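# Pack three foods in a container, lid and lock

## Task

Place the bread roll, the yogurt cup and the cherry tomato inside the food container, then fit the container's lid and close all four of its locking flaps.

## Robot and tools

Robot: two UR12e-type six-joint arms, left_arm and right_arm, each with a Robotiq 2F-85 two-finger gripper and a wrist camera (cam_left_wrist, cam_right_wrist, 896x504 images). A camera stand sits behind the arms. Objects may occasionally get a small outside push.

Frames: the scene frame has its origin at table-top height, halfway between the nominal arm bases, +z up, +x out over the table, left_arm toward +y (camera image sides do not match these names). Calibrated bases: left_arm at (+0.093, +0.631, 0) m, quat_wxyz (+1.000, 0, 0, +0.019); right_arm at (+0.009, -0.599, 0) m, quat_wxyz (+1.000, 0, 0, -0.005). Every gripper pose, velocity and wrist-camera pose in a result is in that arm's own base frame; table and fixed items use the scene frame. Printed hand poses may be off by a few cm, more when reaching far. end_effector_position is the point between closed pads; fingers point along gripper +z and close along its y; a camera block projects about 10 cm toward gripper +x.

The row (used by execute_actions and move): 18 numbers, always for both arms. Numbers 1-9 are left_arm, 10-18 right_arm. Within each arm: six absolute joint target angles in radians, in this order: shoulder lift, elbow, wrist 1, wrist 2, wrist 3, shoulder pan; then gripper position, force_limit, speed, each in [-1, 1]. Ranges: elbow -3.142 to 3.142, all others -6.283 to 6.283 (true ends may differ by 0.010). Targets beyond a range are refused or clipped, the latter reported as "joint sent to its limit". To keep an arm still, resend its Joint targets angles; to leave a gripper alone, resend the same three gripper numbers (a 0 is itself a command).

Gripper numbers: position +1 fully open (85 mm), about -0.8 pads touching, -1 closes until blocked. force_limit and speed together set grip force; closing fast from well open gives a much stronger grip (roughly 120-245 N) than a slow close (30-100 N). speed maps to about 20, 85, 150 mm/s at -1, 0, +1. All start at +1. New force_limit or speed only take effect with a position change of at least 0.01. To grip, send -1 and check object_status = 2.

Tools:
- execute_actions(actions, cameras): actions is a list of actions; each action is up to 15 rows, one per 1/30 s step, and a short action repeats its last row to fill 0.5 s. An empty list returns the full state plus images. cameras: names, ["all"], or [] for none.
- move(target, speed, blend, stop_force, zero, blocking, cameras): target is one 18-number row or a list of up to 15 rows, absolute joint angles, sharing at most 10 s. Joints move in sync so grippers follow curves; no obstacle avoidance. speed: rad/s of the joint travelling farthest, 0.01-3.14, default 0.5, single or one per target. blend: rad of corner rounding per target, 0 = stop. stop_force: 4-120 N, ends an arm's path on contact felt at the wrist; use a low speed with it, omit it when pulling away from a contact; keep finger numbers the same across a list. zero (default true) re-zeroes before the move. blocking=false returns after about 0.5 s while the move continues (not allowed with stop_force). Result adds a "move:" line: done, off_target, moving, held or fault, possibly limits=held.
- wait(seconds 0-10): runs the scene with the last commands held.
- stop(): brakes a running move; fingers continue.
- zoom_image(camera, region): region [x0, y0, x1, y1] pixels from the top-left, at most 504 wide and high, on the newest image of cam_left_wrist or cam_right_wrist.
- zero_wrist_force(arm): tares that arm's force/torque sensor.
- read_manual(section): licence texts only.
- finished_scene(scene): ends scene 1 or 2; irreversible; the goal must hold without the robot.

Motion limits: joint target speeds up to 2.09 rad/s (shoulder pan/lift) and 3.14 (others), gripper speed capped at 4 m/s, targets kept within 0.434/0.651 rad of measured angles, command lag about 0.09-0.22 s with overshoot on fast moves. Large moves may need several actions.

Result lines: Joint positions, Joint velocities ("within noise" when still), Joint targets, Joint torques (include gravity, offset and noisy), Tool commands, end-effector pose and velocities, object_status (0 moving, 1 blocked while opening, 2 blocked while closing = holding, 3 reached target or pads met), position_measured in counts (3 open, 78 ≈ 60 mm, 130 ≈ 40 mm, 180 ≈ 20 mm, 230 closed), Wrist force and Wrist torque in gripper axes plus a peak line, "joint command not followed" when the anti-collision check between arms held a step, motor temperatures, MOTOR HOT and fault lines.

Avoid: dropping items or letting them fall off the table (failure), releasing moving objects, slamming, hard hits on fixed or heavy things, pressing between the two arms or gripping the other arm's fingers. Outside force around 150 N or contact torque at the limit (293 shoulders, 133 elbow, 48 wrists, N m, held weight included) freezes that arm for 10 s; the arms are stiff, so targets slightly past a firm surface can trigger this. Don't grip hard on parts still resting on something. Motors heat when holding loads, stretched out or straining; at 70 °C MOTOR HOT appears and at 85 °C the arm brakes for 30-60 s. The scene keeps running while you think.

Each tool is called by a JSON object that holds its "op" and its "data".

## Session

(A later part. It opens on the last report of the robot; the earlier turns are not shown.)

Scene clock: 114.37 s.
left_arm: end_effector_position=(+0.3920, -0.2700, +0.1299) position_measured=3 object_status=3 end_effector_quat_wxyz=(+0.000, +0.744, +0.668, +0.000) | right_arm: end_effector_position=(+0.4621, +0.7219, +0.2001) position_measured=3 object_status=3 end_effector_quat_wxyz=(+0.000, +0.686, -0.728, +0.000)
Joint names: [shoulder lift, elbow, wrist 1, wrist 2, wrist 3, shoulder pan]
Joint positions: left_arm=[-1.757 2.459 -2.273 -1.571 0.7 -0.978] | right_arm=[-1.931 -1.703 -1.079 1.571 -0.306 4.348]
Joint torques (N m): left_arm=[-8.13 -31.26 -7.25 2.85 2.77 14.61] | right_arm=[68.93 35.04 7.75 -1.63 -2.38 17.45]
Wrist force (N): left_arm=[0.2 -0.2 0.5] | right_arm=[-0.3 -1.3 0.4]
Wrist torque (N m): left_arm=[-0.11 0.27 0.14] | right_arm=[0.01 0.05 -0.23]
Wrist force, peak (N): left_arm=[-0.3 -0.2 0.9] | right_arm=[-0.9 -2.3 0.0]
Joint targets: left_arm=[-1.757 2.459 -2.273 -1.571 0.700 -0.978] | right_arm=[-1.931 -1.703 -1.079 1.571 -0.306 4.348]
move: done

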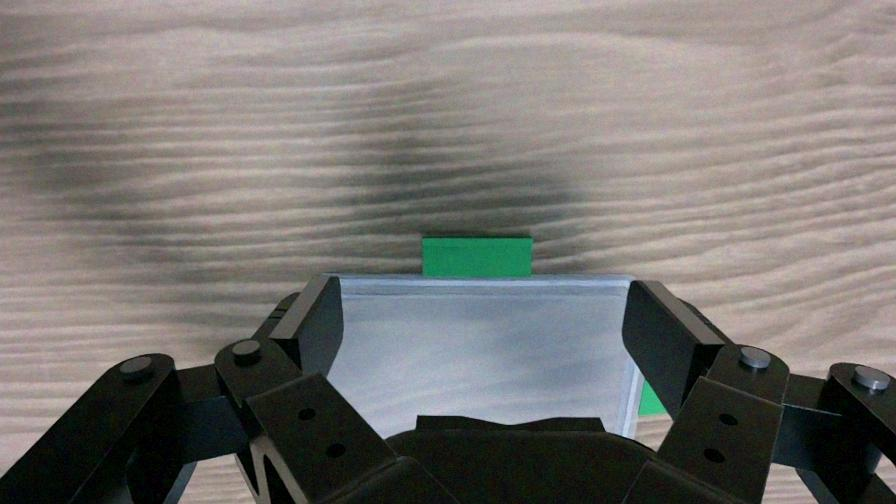

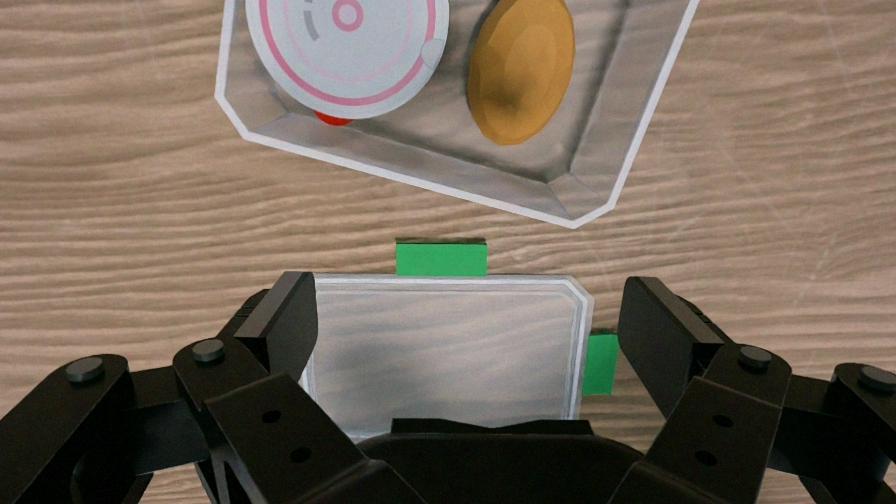

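{"op": "move", "data": {"target": [[-1.5810,2.4858,-2.4756,-1.5708,0.6611,-1.0165,1,1,1,-2.1456,-1.6571,-0.9097,1.5708,-0.2892,4.3644,1,1,1]], "speed": 0.25, "cameras": ["all"]}}

Scene clock: 116.33 s.
left_arm: end_effector_position=(+0.3937, -0.3052, +0.0601) position_measured=3 object_status=3 end_effector_quat_wxyz=(+0.000, +0.744, +0.668, +0.000) | right_arm: end_effector_position=(+0.4720, +0.7905, +0.0602) position_measured=3 object_status=3 end_effector_quat_wxyz=(+0.000, +0.686, -0.728, +0.000)
Joint names: [shoulder lift, elbow, wrist 1, wrist 2, wrist 3, shoulder pan]
Joint positions: left_arm=[-1.581 2.486 -2.475 -1.571 0.661 -1.016] | right_arm=[-2.145 -1.657 -0.91 1.571 -0.289 4.364]
Joint torques (N m): left_arm=[-20.1 -25.14 -7.44 2.93 -3.41 -15.02] | right_arm=[85.63 51.2 7.23 -1 1.96 20.5]
Wrist force (N): left_arm=[0.0 -0.3 0.2] | right_arm=[-0.5 -1.1 0.6]
Wrist torque (N m): left_arm=[-0.10 0.31 0.28] | right_arm=[0.03 0.18 -0.38]
Wrist force, peak (N): left_arm=[1.1 -0.2 -0.7] | right_arm=[-1.2 -1.3 2.4]
Joint targets: left_arm=[-1.581 2.486 -2.476 -1.571 0.661 -1.016] | right_arm=[-2.146 -1.657 -0.910 1.571 -0.289 4.364]
move: done

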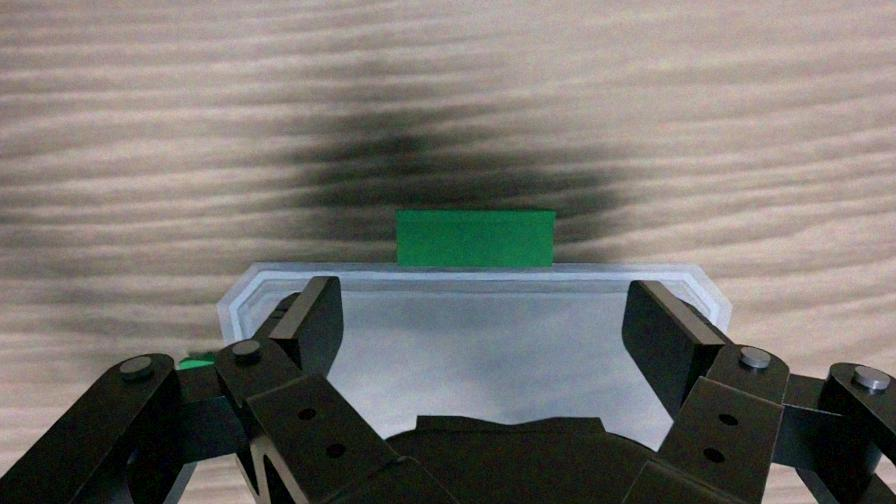

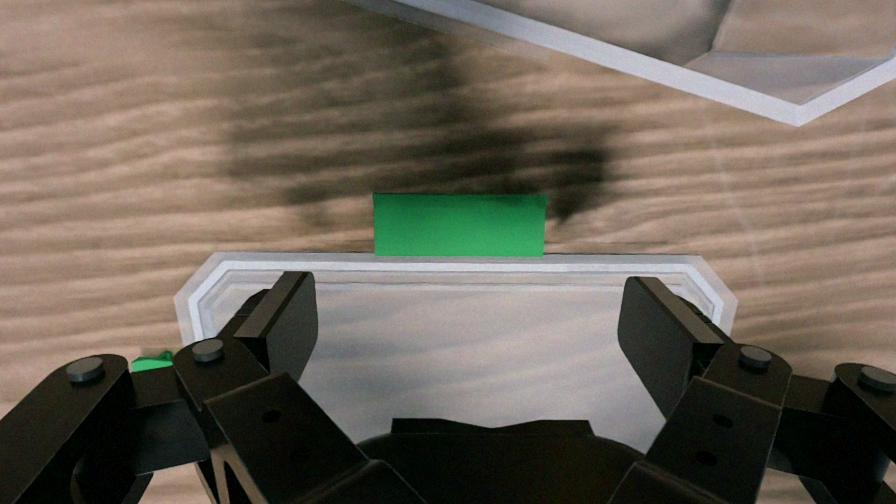

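{"op": "move", "data": {"target": [[-1.4799,2.5196,-2.6105,-1.5708,0.6659,-1.0117,1,1,1,-2.1857,-1.6907,-0.8360,1.5708,-0.2917,4.3619,1,1,1]], "speed": 0.08, "stop_force": 6, "cameras": ["all"]}}

Scene clock: 119.20 s.
left_arm: end_effector_position=(+0.3942, -0.3018, +0.0141) position_measured=3 object_status=3 end_effector_quat_wxyz=(+0.000, +0.744, +0.668, +0.000) | right_arm: end_effector_position=(+0.4717, +0.7830, +0.0141) position_measured=3 object_status=3 end_effector_quat_wxyz=(+0.000, +0.686, -0.728, +0.000)
Joint names: [shoulder lift, elbow, wrist 1, wrist 2, wrist 3, shoulder pan]
Joint positions: left_arm=[-1.48 2.52 -2.61 -1.571 0.666 -1.012] | right_arm=[-2.186 -1.691 -0.836 1.571 -0.292 4.362]
Joint torques (N m): left_arm=[-19.82 -19.58 -7.34 2.92 2.71 14.38] | right_arm=[82.74 29.97 7.34 -1.34 -2.53 -11.79]
Wrist force (N): left_arm=[0.0 -0.1 0.4] | right_arm=[-0.7 -1.2 0.4]
Wrist torque (N m): left_arm=[-0.08 0.30 0.15] | right_arm=[0.01 0.17 -0.25]
Wrist force, peak (N): left_arm=[-0.1 0.3 0.9] | right_arm=[-0.9 -1.4 1.0]
Joint targets: left_arm=[-1.480 2.520 -2.611 -1.571 0.666 -1.012] | right_arm=[-2.186 -1.691 -0.836 1.571 -0.292 4.362]
move: done

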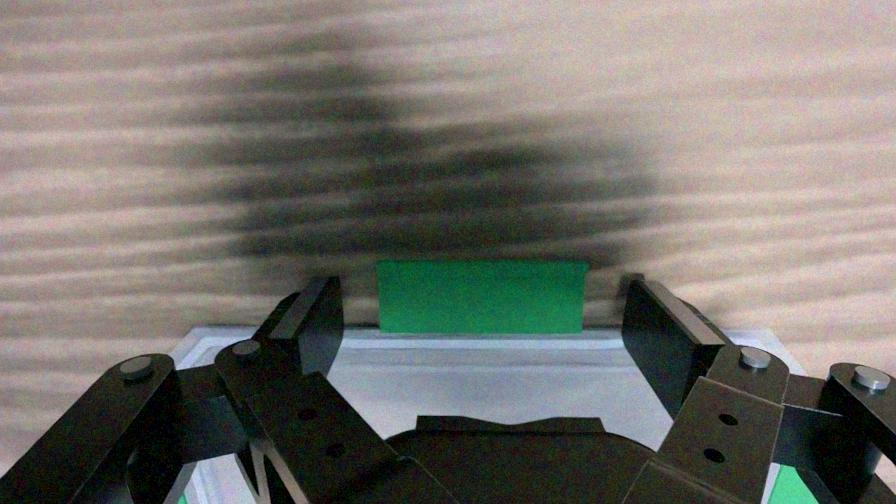

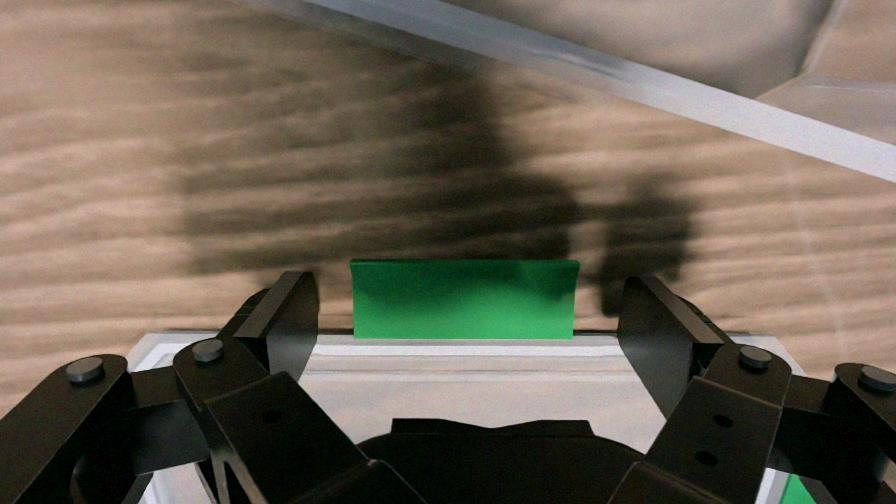

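{"op": "execute_actions", "data": {"actions": [[[-1.4799,2.5196,-2.6105,-1.5708,0.6659,-1.0117,-1,0.2,-1,-2.1857,-1.6907,-0.8360,1.5708,-0.2917,4.3619,1,1,1]],[[-1.4799,2.5196,-2.6105,-1.5708,0.6659,-1.0117,-1,0.2,-1,-2.1857,-1.6907,-0.8360,1.5708,-0.2917,4.3619,1,1,1]],[[-1.4799,2.5196,-2.6105,-1.5708,0.6659,-1.0117,-1,0.2,-1,-2.1857,-1.6907,-0.8360,1.5708,-0.2917,4.3619,-1,0.2,-1]],[[-1.4799,2.5196,-2.6105,-1.5708,0.6659,-1.0117,-1,0.2,-1,-2.1857,-1.6907,-0.8360,1.5708,-0.2917,4.3619,-1,0.2,-1]],[[-1.4799,2.5196,-2.6105,-1.5708,0.6659,-1.0117,-1,0.2,-1,-2.1857,-1.6907,-0.8360,1.5708,-0.2917,4.3619,-1,0.2,-1]]], "cameras": ["all"]}}

Scene clock: 124.93 s.
left_arm: end_effector_position=(+0.3942, -0.3018, +0.0141) position_measured=80 object_status=2 end_effector_quat_wxyz=(+0.000, +0.744, +0.668, +0.000) | right_arm: end_effector_position=(+0.4734, +0.7889, +0.0253) position_measured=230 object_status=0 end_effector_quat_wxyz=(-0.007, +0.686, -0.728, -0.004)
Joint names: [shoulder lift, elbow, wrist 1, wrist 2, wrist 3, shoulder pan]
Joint positions: left_arm=[-1.48 2.52 -2.61 -1.571 0.666 -1.012] | right_arm=[-2.177 -1.684 -0.834 1.572 -0.292 4.362]
Joint torques (N m): left_arm=[-32.96 -34.04 -1.49 -2.65 2.6 -22.87] | right_arm=[16.16 -3.78 -3.29 -1.49 -0.08 3.44]
Wrist force (N): left_arm=[12.6 8.3 -4.7] | right_arm=[-0.9 -0.1 -77.9]
Wrist torque (N m): left_arm=[0.00 0.09 -1.13] | right_arm=[-0.01 0.38 -0.26]
Wrist force, peak (N): left_arm=[13.3 10.3 -2.7] | right_arm=[27.2 -3.3 -123.6]
Joint targets: left_arm=[-1.480 2.520 -2.611 -1.571 0.666 -1.012] | right_arm=[-2.179 -1.686 -0.835 1.572 -0.292 4.362]
Tool commands: left_gripper/position=-1.0 left_gripper/force_limit=+0.2 left_gripper/speed=-1.0 right_gripper/position=-1.0 right_gripper/force_limit=+0.2 right_gripper/speed=-1.0
FORCE FAULT: contact force on the right arm reached its limit, and that arm stopped. The contact can be on any part of that arm, not only on its tool. That arm is still stopped at the end of this call. That arm stays stopped for about 7 more seconds. Until then a move that you send moves the other arm only, and its call returns only when the move has ended. Once the stop has ended, the next robot result says so. If the stop ends while you think or write, that arm runs what you send next. While its stop runs, that arm takes no new command, but its gripper still runs the gripper command that each later call begins with. An arm that is not stopped still takes commands.
not at rest: the robot was still moving 3 seconds after this call's last action.

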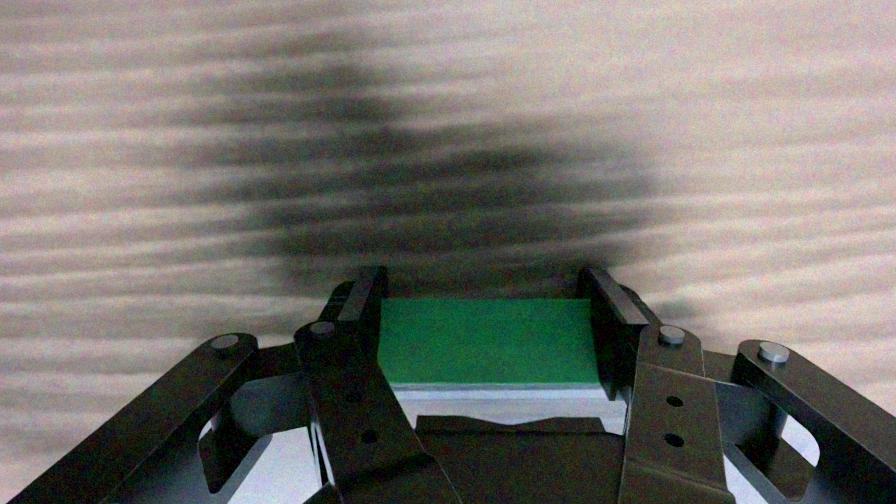

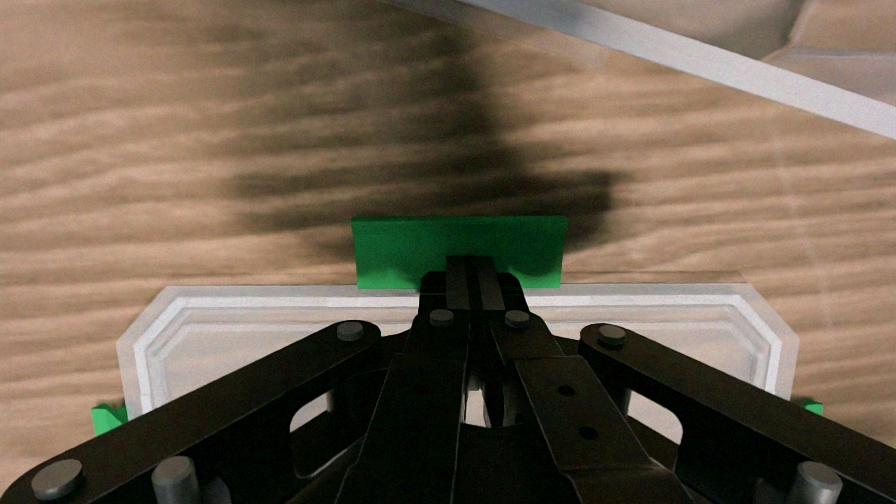

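{"op": "execute_actions", "data": {"actions": [[[-1.4799,2.5196,-2.6105,-1.5708,0.6659,-1.0117,-1,0.2,-1,-2.1786,-1.6860,-0.8350,1.5720,-0.2920,4.3620,1,1,-1]]], "cameras": ["cam_right_wrist"]}}

{"op": "wait", "data": {"seconds": 5}}

Scene clock: 128.67 s.
left_arm: end_effector_position=(+0.3942, -0.3018, +0.0141) position_measured=80 object_status=2 end_effector_quat_wxyz=(+0.000, +0.744, +0.668, +0.000) | right_arm: end_effector_position=(+0.4730, +0.7875, +0.0231) position_measured=50 object_status=0 end_effector_quat_wxyz=(-0.005, +0.686, -0.728, -0.003)
Joint names: [shoulder lift, elbow, wrist 1, wrist 2, wrist 3, shoulder pan]
Joint positions: left_arm=[-1.48 2.52 -2.61 -1.571 0.666 -1.012] | right_arm=[-2.179 -1.686 -0.835 1.572 -0.292 4.362]
Joint torques (N m): left_arm=[-38.74 -27.9 -1.17 -2.6 2.2 -2.16] | right_arm=[83.83 30.34 1.85 -0.39 0.04 4.12]
Wrist force (N): left_arm=[-0.3 -0.4 0.6] | right_arm=[-1.0 -1.2 0.5]
Wrist torque (N m): left_arm=[-0.11 0.32 0.14] | right_arm=[-0.01 0.24 -0.25]
Wrist force, peak (N): left_arm=[12.8 8.3 -5.1] | right_arm=[1.9 -3.3 -90.7]
Joint targets: left_arm=[-1.480 2.520 -2.611 -1.571 0.666 -1.012] | right_arm=[-2.179 -1.686 -0.835 1.572 -0.292 4.362]
Tool commands: left_gripper/position=-1.0 left_gripper/force_limit=+0.2 left_gripper/speed=-1.0 right_gripper/position=+1.0 right_gripper/force_limit=+1.0 right_gripper/speed=-1.0
FORCE FAULT, CONTINUED: the right arm was still stopped when this call began, by the force fault that an earlier result reported. That arm ran no command of this call; its gripper ran only the gripper command that the call began with. That arm is still stopped at the end of this call. That arm stays stopped for about 3 more seconds. If the stop ends while you think or write, that arm runs what you send next. While its stop runs, that arm takes no new command, but its gripper still runs the gripper command that each later call begins with.
not at rest: the robot was still moving 3 seconds after this call's last action.
Images, in order (width x height): cam_right_wrist 896x504.

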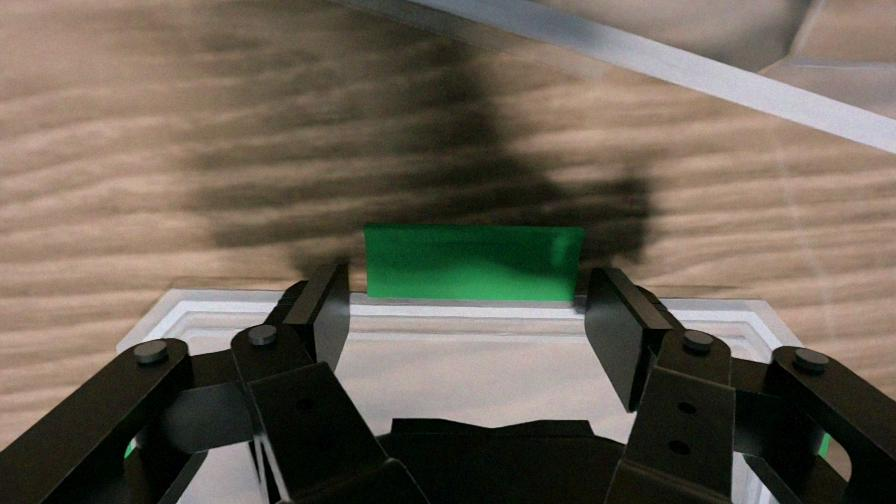

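Scene clock: 133.67 s.
left_arm: end_effector_position=(+0.3942, -0.3018, +0.0141) position_measured=80 object_status=2 end_effector_quat_wxyz=(+0.000, +0.744, +0.668, +0.000) | right_arm: end_effector_position=(+0.4730, +0.7875, +0.0231) position_measured=3 object_status=3 end_effector_quat_wxyz=(-0.005, +0.686, -0.728, -0.003)
Joint names: [shoulder lift, elbow, wrist 1, wrist 2, wrist 3, shoulder pan]
Joint positions: left_arm=[-1.48 2.52 -2.61 -1.571 0.666 -1.012] | right_arm=[-2.179 -1.686 -0.835 1.572 -0.292 4.362]
Joint torques (N m): left_arm=[-36.56 -20.91 -1.54 -1.28 1.99 11.66] | right_arm=[81.35 30.46 2.2 -0.31 -0.33 5.39]
Wrist force (N): left_arm=[-0.1 -0.2 1.1] | right_arm=[-0.5 -1.1 0.8]
Wrist torque (N m): left_arm=[-0.10 0.32 0.14] | right_arm=[0.00 0.14 -0.26]
Wrist force, peak (N): left_arm=[-0.2 -0.2 1.5] | right_arm=[-2.1 -1.2 0.5]
Joint targets: left_arm=[-1.480 2.520 -2.611 -1.571 0.666 -1.012] | right_arm=[-2.179 -1.686 -0.835 1.572 -0.292 4.362]
Tool commands: left_gripper/position=-1.0 left_gripper/force_limit=+0.2 left_gripper/speed=-1.0 right_gripper/position=+1.0 right_gripper/force_limit=+1.0 right_gripper/speed=-1.0
FORCE FAULT, CONTINUED: the right arm's stop, for the force fault that an earlier result reported, is over. That arm's target is now where it stood when the stop ended, not its last command. That arm accepts commands again.
wait: 5.00 s; at rest by 1.03 s

{"op": "move", "data": {"target": [[-1.4799,2.5196,-2.6105,-1.5708,0.6659,-1.0117,-1,0.2,-1,-2.1516,-1.6918,-0.8690,1.5708,-0.2949,4.3587,1,1,-1]], "speed": 0.15, "cameras": ["cam_right_wrist"]}}

Scene clock: 134.73 s.
left_arm: end_effector_position=(+0.3942, -0.3018, +0.0141) position_measured=80 object_status=2 end_effector_quat_wxyz=(+0.000, +0.744, +0.668, +0.000) | right_arm: end_effector_position=(+0.4725, +0.7770, +0.0399) position_measured=3 object_status=3 end_effector_quat_wxyz=(+0.000, +0.686, -0.728, +0.000)
Joint names: [shoulder lift, elbow, wrist 1, wrist 2, wrist 3, shoulder pan]
Joint positions: left_arm=[-1.48 2.52 -2.61 -1.571 0.666 -1.012] | right_arm=[-2.152 -1.692 -0.869 1.571 -0.295 4.359]
Joint torques (N m): left_arm=[-35.51 -21.69 -1.41 -1.23 2 13.47] | right_arm=[108.08 30.11 2.21 -2.26 -2.64 -13.97]
Wrist force (N): left_arm=[-0.5 0.0 0.6] | right_arm=[-1.2 -0.9 0.6]
Wrist torque (N m): left_arm=[-0.05 0.36 0.14] | right_arm=[0.04 0.30 -0.28]
Wrist force, peak (N): left_arm=[-0.3 0.2 1.3] | right_arm=[-1.4 -1.0 1.4]
Joint targets: left_arm=[-1.480 2.520 -2.611 -1.571 0.666 -1.012] | right_arm=[-2.152 -1.692 -0.869 1.571 -0.295 4.359]
move: done
Images, in order (width x height): cam_right_wrist 896x504.

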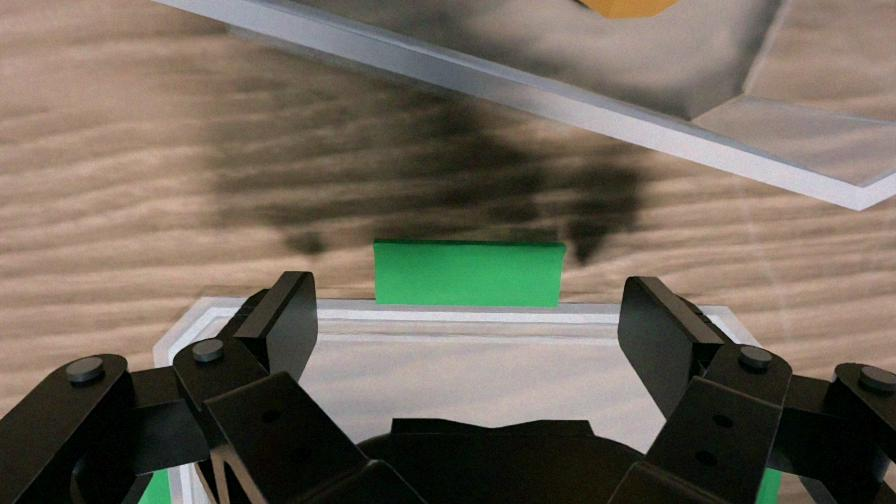

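{"op": "move", "data": {"target": [[-1.4799,2.5196,-2.6105,-1.5708,0.6659,-1.0117,-1,0.2,-1,-2.1797,-1.7016,-0.8311,1.5708,-0.2949,4.3587,1,1,-1]], "speed": 0.06, "stop_force": 6}}

{"op": "execute_actions", "data": {"actions": [[[-1.4799,2.5196,-2.6105,-1.5708,0.6659,-1.0117,-1,0.2,-1,-2.1797,-1.7016,-0.8311,1.5708,-0.2949,4.3587,0.55,0.2,-1]]], "cameras": ["cam_right_wrist"]}}

Scene clock: 136.57 s.
left_arm: end_effector_position=(+0.3942, -0.3018, +0.0141) position_measured=80 object_status=2 end_effector_quat_wxyz=(+0.000, +0.744, +0.668, +0.000) | right_arm: end_effector_position=(+0.4725, +0.7769, +0.0141) position_measured=3 object_status=3 end_effector_quat_wxyz=(+0.000, +0.686, -0.728, +0.000)
Joint names: [shoulder lift, elbow, wrist 1, wrist 2, wrist 3, shoulder pan]
Joint positions: left_arm=[-1.48 2.52 -2.61 -1.571 0.666 -1.012] | right_arm=[-2.18 -1.702 -0.831 1.571 -0.295 4.359]
Joint torques (N m): left_arm=[-39.74 -20.65 -1.6 -1.37 1.69 13.27] | right_arm=[83.83 29.08 8.06 -1.9 -1.99 -9.9]
Wrist force (N): left_arm=[0.0 -0.1 0.7] | right_arm=[-0.9 -1.0 1.1]
Wrist torque (N m): left_arm=[-0.08 0.27 0.14] | right_arm=[0.01 0.22 -0.26]
Wrist force, peak (N): left_arm=[-0.3 -0.1 1.4] | right_arm=[-1.4 -1.5 1.2]
Joint targets: left_arm=[-1.480 2.520 -2.611 -1.571 0.666 -1.012] | right_arm=[-2.180 -1.702 -0.831 1.571 -0.295 4.359]
move: done

Scene clock: 137.90 s.
left_arm: end_effector_position=(+0.3942, -0.3018, +0.0141) position_measured=80 object_status=2 end_effector_quat_wxyz=(+0.000, +0.744, +0.668, +0.000) | right_arm: end_effector_position=(+0.4725, +0.7769, +0.0141) position_measured=59 object_status=0 end_effector_quat_wxyz=(+0.000, +0.686, -0.728, +0.000)
Joint names: [shoulder lift, elbow, wrist 1, wrist 2, wrist 3, shoulder pan]
Joint positions: left_arm=[-1.48 2.52 -2.61 -1.571 0.666 -1.012] | right_arm=[-2.18 -1.702 -0.831 1.571 -0.295 4.359]
Joint torques (N m): left_arm=[-36.36 -21.01 -1.72 -1.21 1.85 14.07] | right_arm=[83.37 28.82 7.66 -1.87 -2.38 -6.24]
Wrist force (N): left_arm=[-0.2 0.0 0.5] | right_arm=[-0.8 -0.8 0.7]
Wrist torque (N m): left_arm=[-0.05 0.32 0.14] | right_arm=[0.06 0.18 -0.26]
Wrist force, peak (N): left_arm=[-0.3 0.0 1.2] | right_arm=[-1.4 -1.5 0.3]
Joint targets: left_arm=[-1.480 2.520 -2.611 -1.571 0.666 -1.012] | right_arm=[-2.180 -1.702 -0.831 1.571 -0.295 4.359]
Images, in order (width x height): cam_right_wrist 896x504.

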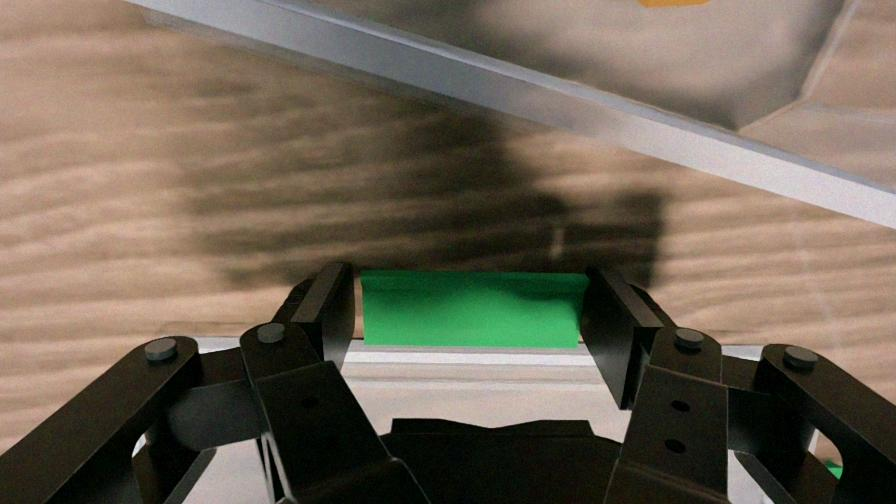

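{"op": "execute_actions", "data": {"actions": [[[-1.4799,2.5196,-2.6105,-1.5708,0.6659,-1.0117,-1,0.2,-1,-2.1797,-1.7016,-0.8311,1.5708,-0.2949,4.3587,0.1,0.2,-1]]], "cameras": ["cam_right_wrist"]}}

Scene clock: 138.97 s.
left_arm: end_effector_position=(+0.3942, -0.3018, +0.0141) position_measured=80 object_status=2 end_effector_quat_wxyz=(+0.000, +0.744, +0.668, +0.000) | right_arm: end_effector_position=(+0.4725, +0.7770, +0.0142) position_measured=79 object_status=0 end_effector_quat_wxyz=(+0.000, +0.686, -0.728, +0.000)
Joint names: [shoulder lift, elbow, wrist 1, wrist 2, wrist 3, shoulder pan]
Joint positions: left_arm=[-1.48 2.52 -2.611 -1.571 0.666 -1.012] | right_arm=[-2.18 -1.702 -0.831 1.571 -0.295 4.359]
Joint torques (N m): left_arm=[-37.23 -20.81 -1.73 -0.96 1.45 11.81] | right_arm=[56.17 28.67 1.1 1.56 -1.96 -5.09]
Wrist force (N): left_arm=[4.3 2.9 0.8] | right_arm=[7.9 -1.6 -44.5]
Wrist torque (N m): left_arm=[-0.02 0.29 -0.23] | right_arm=[0.67 0.40 -0.32]
Wrist force, peak (N): left_arm=[4.4 2.9 0.5] | right_arm=[8.0 -1.4 -45.7]
Joint targets: left_arm=[-1.480 2.520 -2.611 -1.571 0.666 -1.012] | right_arm=[-2.180 -1.702 -0.831 1.571 -0.295 4.359]
Images, in order (width x height): cam_right_wrist 896x504.

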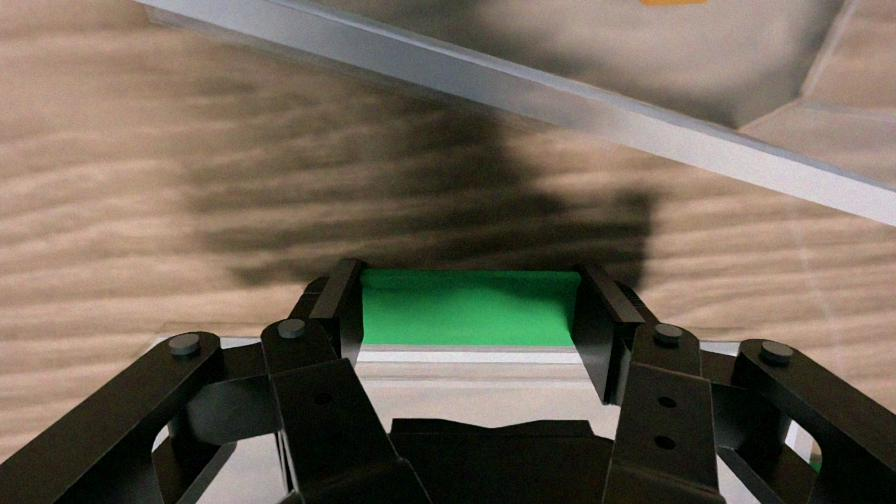

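{"op": "wait", "data": {"seconds": 0.4}}

Scene clock: 139.50 s.
left_arm: end_effector_position=(+0.3942, -0.3018, +0.0141) position_measured=80 object_status=2 end_effector_quat_wxyz=(+0.000, +0.744, +0.668, +0.000) | right_arm: end_effector_position=(+0.4725, +0.7769, +0.0142) position_measured=79 object_status=2 end_effector_quat_wxyz=(+0.000, +0.686, -0.728, +0.000)
Joint names: [shoulder lift, elbow, wrist 1, wrist 2, wrist 3, shoulder pan]
Joint positions: left_arm=[-1.48 2.52 -2.611 -1.571 0.666 -1.012] | right_arm=[-2.18 -1.702 -0.831 1.571 -0.295 4.359]
Joint torques (N m): left_arm=[-39.74 -21.43 -1.61 -0.9 1.53 10.97] | right_arm=[41.14 26.65 -1.45 2.05 -2.24 -5.18]
Wrist force (N): left_arm=[4.2 2.5 -0.2] | right_arm=[7.4 -0.9 -44.6]
Wrist torque (N m): left_arm=[-0.09 0.27 -0.23] | right_arm=[0.79 0.48 -0.31]
Wrist force, peak (N): left_arm=[4.9 2.5 0.8] | right_arm=[8.1 -1.4 -45.7]
Joint targets: left_arm=[-1.480 2.520 -2.611 -1.571 0.666 -1.012] | right_arm=[-2.180 -1.702 -0.831 1.571 -0.295 4.359]
Tool commands: left_gripper/position=-1.0 left_gripper/force_limit=+0.2 left_gripper/speed=-1.0 right_gripper/position=+0.1 right_gripper/force_limit=+0.2 right_gripper/speed=-1.0
wait: 0.40 s; at rest by 0.03 s

{"op": "move", "data": {"target": [[-1.5627,2.4965,-2.5046,-1.5708,0.6659,-1.0117,-1,0.2,-1,-2.1410,-1.6876,-0.8838,1.5708,-0.2949,4.3587,0.1,0.2,-1],[-1.6633,2.4554,-2.3629,-1.5708,0.6659,-1.0117,-1,0.2,-1,-2.0914,-1.6620,-0.9590,1.5708,-0.2949,4.3587,0.1,0.2,-1],[-1.7309,2.4160,-2.2559,-1.5708,0.6659,-1.0117,-1,0.2,-1,-2.0555,-1.6364,-1.0205,1.5708,-0.2949,4.3587,0.1,0.2,-1]], "speed": 0.12, "blend": [0.02,0.02,0], "cameras": ["all"]}}

Scene clock: 143.23 s.
left_arm: end_effector_position=(+0.3942, -0.3016, +0.1399) position_measured=80 object_status=2 end_effector_quat_wxyz=(+0.000, +0.744, +0.668, +0.000) | right_arm: end_effector_position=(+0.4725, +0.7769, +0.1399) position_measured=79 object_status=2 end_effector_quat_wxyz=(+0.000, +0.686, -0.728, +0.000)
Joint names: [shoulder lift, elbow, wrist 1, wrist 2, wrist 3, shoulder pan]
Joint positions: left_arm=[-1.731 2.416 -2.256 -1.571 0.666 -1.012] | right_arm=[-2.056 -1.636 -1.02 1.571 -0.295 4.359]
Joint torques (N m): left_arm=[-30.41 -43.25 1.36 -0.3 1.19 1.4] | right_arm=[99.89 51.94 1.24 -0.75 -1.5 4.9]
Wrist force (N): left_arm=[-3.9 2.6 0.8] | right_arm=[-4.8 2.1 -0.2]
Wrist torque (N m): left_arm=[-0.12 0.31 -0.22] | right_arm=[0.09 0.12 -0.33]
Wrist force, peak (N): left_arm=[7.7 0.8 0.1] | right_arm=[8.9 -1.0 -47.8]
Joint targets: left_arm=[-1.731 2.416 -2.256 -1.571 0.666 -1.012] | right_arm=[-2.056 -1.636 -1.020 1.571 -0.295 4.359]
move: done

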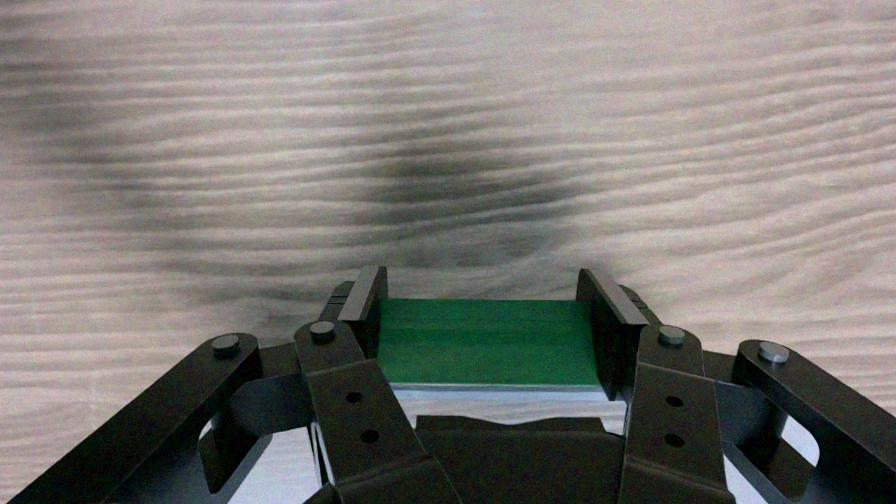

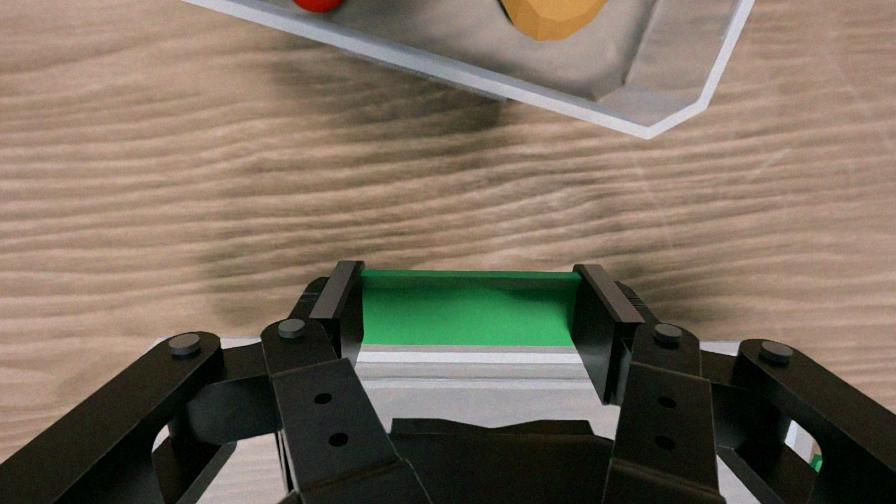

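{"op": "move", "data": {"target": [[-1.6697,2.3657,-2.2668,-1.5708,0.6728,-1.0713,-1,0.2,-1,-1.9856,-1.7450,-0.9818,1.5708,-0.2364,4.3507,0.1,0.2,-1],[-1.6064,2.3085,-2.2729,-1.5708,0.6882,-1.1224,-1,0.2,-1,-1.9168,-1.8472,-0.9484,1.5708,-0.1791,4.3415,0.1,0.2,-1],[-1.5420,2.2444,-2.2732,-1.5708,0.7105,-1.1666,-1,0.2,-1,-1.8481,-1.9438,-0.9205,1.5708,-0.1230,4.3311,0.1,0.2,-1],[-1.4773,2.1741,-2.2676,-1.5708,0.7384,-1.2052,-1,0.2,-1,-1.7793,-2.0352,-0.8979,1.5708,-0.0682,4.3195,0.1,0.2,-1]], "speed": 0.12, "blend": [0.02,0.02,0.02,0], "cameras": ["all"]}}

Scene clock: 148.17 s.
left_arm: end_effector_position=(+0.3827, -0.5123, +0.1400) position_measured=80 object_status=2 end_effector_quat_wxyz=(+0.000, +0.826, +0.564, +0.000) | right_arm: end_effector_position=(+0.4265, +0.5742, +0.1400) position_measured=79 object_status=2 end_effector_quat_wxyz=(+0.000, -0.584, +0.812, +0.000)
Joint names: [shoulder lift, elbow, wrist 1, wrist 2, wrist 3, shoulder pan]
Joint positions: left_arm=[-1.477 2.174 -2.268 -1.571 0.738 -1.205] | right_arm=[-1.779 -2.035 -0.898 1.571 -0.068 4.32]
Joint torques (N m): left_arm=[-33 -44.17 1.13 0.3 3.65 -14.3] | right_arm=[72.63 29.59 7.22 0.7 2.01 -15.9]
Wrist force (N): left_arm=[-3.7 2.9 0.9] | right_arm=[-4.1 1.9 -0.4]
Wrist torque (N m): left_arm=[-0.12 0.36 -0.21] | right_arm=[-0.03 0.12 -0.50]
Wrist force, peak (N): left_arm=[-4.7 2.9 1.5] | right_arm=[-5.9 1.8 1.4]
Joint targets: left_arm=[-1.477 2.174 -2.268 -1.571 0.738 -1.205] | right_arm=[-1.779 -2.035 -0.898 1.571 -0.068 4.319]
move: done

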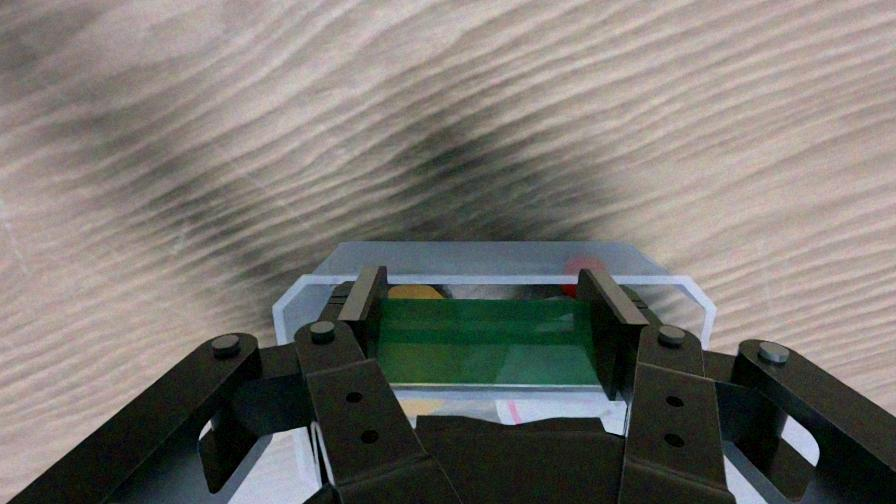

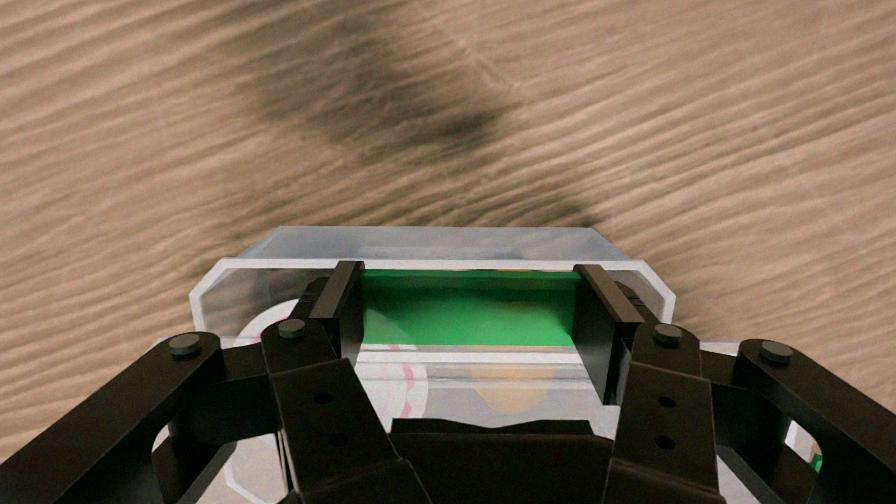

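{"op": "move", "data": {"target": [[-1.4690,2.1646,-2.2664,-1.5708,0.7513,-1.1923,-1,0.2,-1,-1.7872,-2.0249,-0.9003,1.5708,-0.0794,4.3082,0.1,0.2,-1],[-1.4362,2.1847,-2.3193,-1.5708,0.7513,-1.1923,-1,0.2,-1,-1.8164,-2.0434,-0.8526,1.5708,-0.0794,4.3082,0.1,0.2,-1]], "speed": 0.05, "blend": [0.003,0], "cameras": ["all"]}}

Scene clock: 150.50 s.
left_arm: end_effector_position=(+0.3912, -0.5126, +0.1151) position_measured=80 object_status=2 end_effector_quat_wxyz=(+0.000, +0.826, +0.564, +0.000) | right_arm: end_effector_position=(+0.4351, +0.5744, +0.1151) position_measured=79 object_status=2 end_effector_quat_wxyz=(+0.000, -0.583, +0.812, +0.000)
Joint names: [shoulder lift, elbow, wrist 1, wrist 2, wrist 3, shoulder pan]
Joint positions: left_arm=[-1.436 2.185 -2.319 -1.571 0.751 -1.192] | right_arm=[-1.816 -2.043 -0.853 1.571 -0.079 4.308]
Joint torques (N m): left_arm=[-31.22 -28.55 -6.6 0.36 3.22 16.54] | right_arm=[55.26 28.42 6.89 0.74 -2.28 -18.04]
Wrist force (N): left_arm=[-2.8 2.7 1.5] | right_arm=[-3.5 2.1 0.7]
Wrist torque (N m): left_arm=[-0.16 0.31 -0.23] | right_arm=[-0.04 0.13 -0.42]
Wrist force, peak (N): left_arm=[-4.5 3.4 0.7] | right_arm=[-5.3 2.2 -0.2]
Joint targets: left_arm=[-1.436 2.185 -2.319 -1.571 0.751 -1.192] | right_arm=[-1.816 -2.043 -0.853 1.571 -0.079 4.308]
move: done

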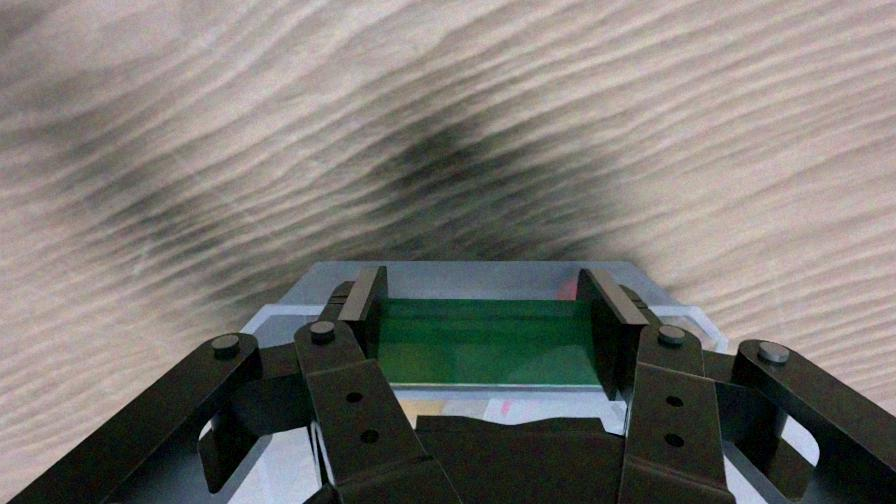

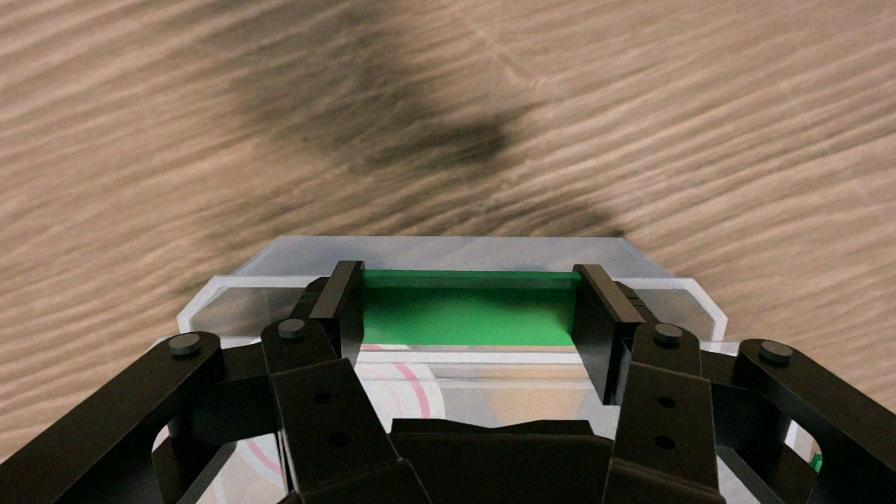

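{"op": "move", "data": {"target": [[-1.3852,2.2080,-2.3936,-1.5708,0.7542,-1.1894,-1,0.2,-1,-1.8623,-2.0634,-0.7867,1.5708,-0.0816,4.3060,0.1,0.2,-1]], "speed": 0.025, "stop_force": 8, "cameras": ["all"]}}

Scene clock: 154.67 s.
left_arm: end_effector_position=(+0.3930, -0.5122, +0.0800) position_measured=80 object_status=2 end_effector_quat_wxyz=(+0.000, +0.826, +0.564, +0.000) | right_arm: end_effector_position=(+0.4369, +0.5747, +0.0800) position_measured=79 object_status=2 end_effector_quat_wxyz=(+0.000, -0.583, +0.812, +0.000)
Joint names: [shoulder lift, elbow, wrist 1, wrist 2, wrist 3, shoulder pan]
Joint positions: left_arm=[-1.385 2.208 -2.394 -1.571 0.754 -1.189] | right_arm=[-1.862 -2.063 -0.787 1.571 -0.082 4.306]
Joint torques (N m): left_arm=[-34.59 -24.63 -6.32 1.21 3.12 16.33] | right_arm=[51.64 25 6.62 0.28 -2.11 -13.37]
Wrist force (N): left_arm=[-3.5 3.1 1.2] | right_arm=[-1.4 3.0 -5.6]
Wrist torque (N m): left_arm=[-0.11 0.33 -0.25] | right_arm=[-0.14 0.16 -0.52]
Wrist force, peak (N): left_arm=[-3.4 3.1 1.9] | right_arm=[-0.7 2.4 -7.0]
Joint targets: left_arm=[-1.385 2.208 -2.394 -1.571 0.754 -1.189] | right_arm=[-1.862 -2.063 -0.787 1.571 -0.082 4.306]
move: done

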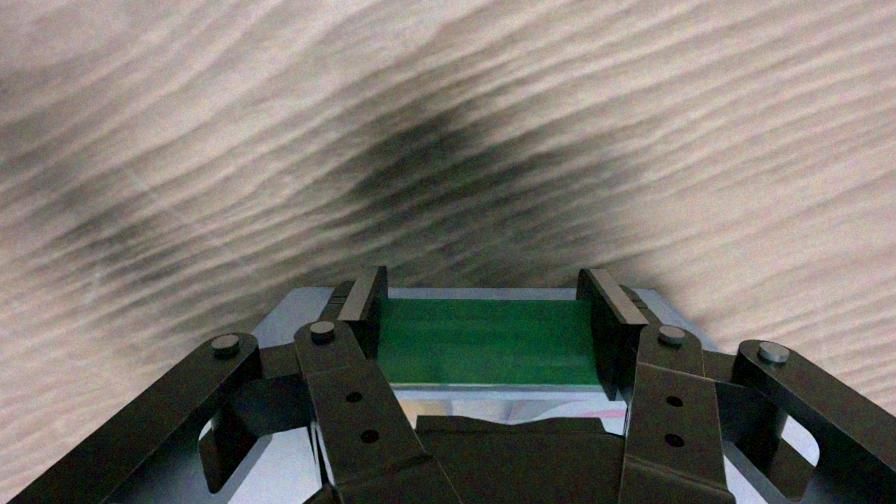

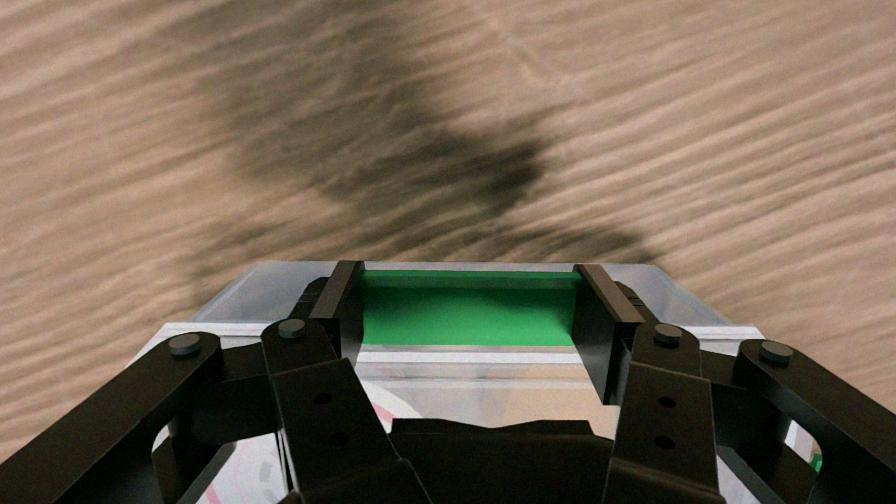

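{"op": "move", "data": {"target": [[-1.3672,2.2156,-2.4192,-1.5708,0.7542,-1.1894,-1,0.2,-1,-1.8781,-2.0703,-0.7640,1.5708,-0.0816,4.3060,0.1,0.2,-1]], "speed": 0.015, "stop_force": 12, "zero": false, "cameras": ["all"]}}

Scene clock: 157.33 s.
left_arm: end_effector_position=(+0.3930, -0.5121, +0.0680) position_measured=80 object_status=2 end_effector_quat_wxyz=(+0.000, +0.826, +0.564, +0.000) | right_arm: end_effector_position=(+0.4369, +0.5747, +0.0768) position_measured=79 object_status=2 end_effector_quat_wxyz=(+0.000, -0.583, +0.812, +0.000)
Joint names: [shoulder lift, elbow, wrist 1, wrist 2, wrist 3, shoulder pan]
Joint positions: left_arm=[-1.367 2.216 -2.419 -1.571 0.754 -1.189] | right_arm=[-1.867 -2.065 -0.781 1.571 -0.082 4.306]
Joint torques (N m): left_arm=[-36.38 -29.39 -8.72 -0.6 2.93 0.36] | right_arm=[68.24 43.29 4.91 0.5 -1.79 -9.34]
Wrist force (N): left_arm=[12.8 4.0 -2.3] | right_arm=[6.5 1.1 -13.5]
Wrist torque (N m): left_arm=[-0.04 0.08 -0.27] | right_arm=[-0.08 0.20 -0.53]
Wrist force, peak (N): left_arm=[13.1 4.2 -1.6] | right_arm=[4.0 2.6 -15.5]
Joint targets: left_arm=[-1.367 2.216 -2.419 -1.571 0.754 -1.189] | right_arm=[-1.867 -2.065 -0.781 1.571 -0.082 4.306]
move: contact (right_arm); right_arm: the wrist 1 is farthest, 0.017 rad from its target

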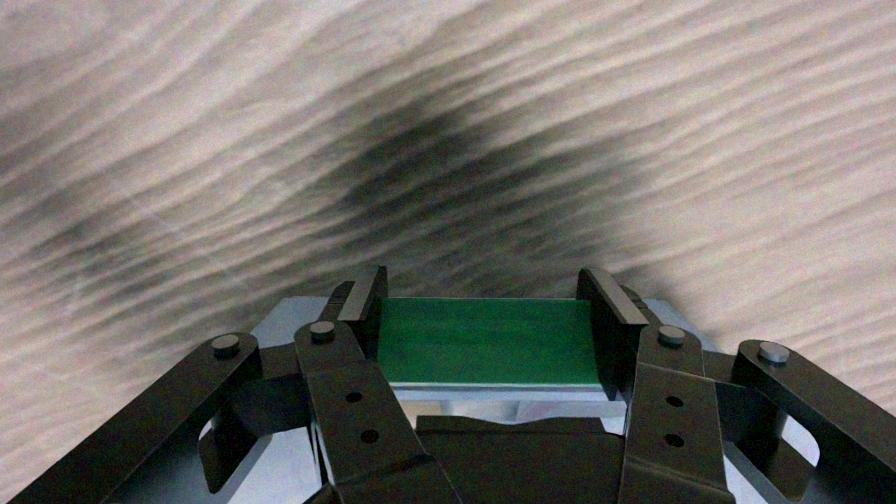

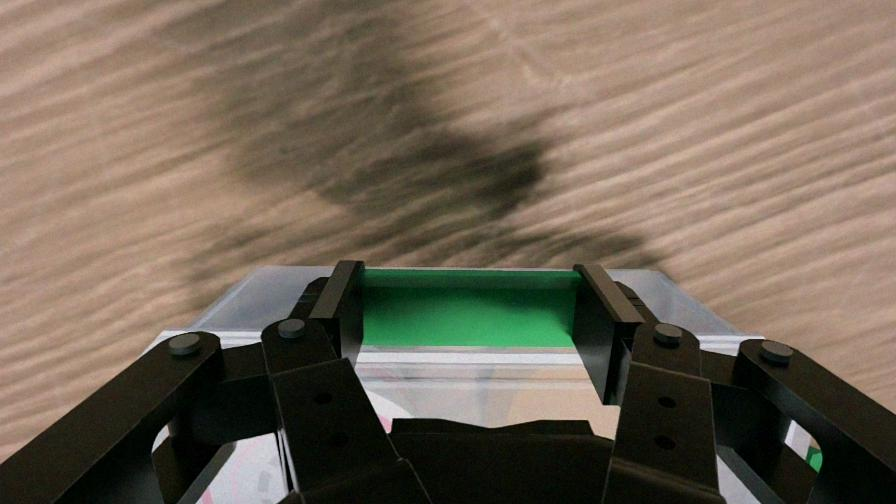

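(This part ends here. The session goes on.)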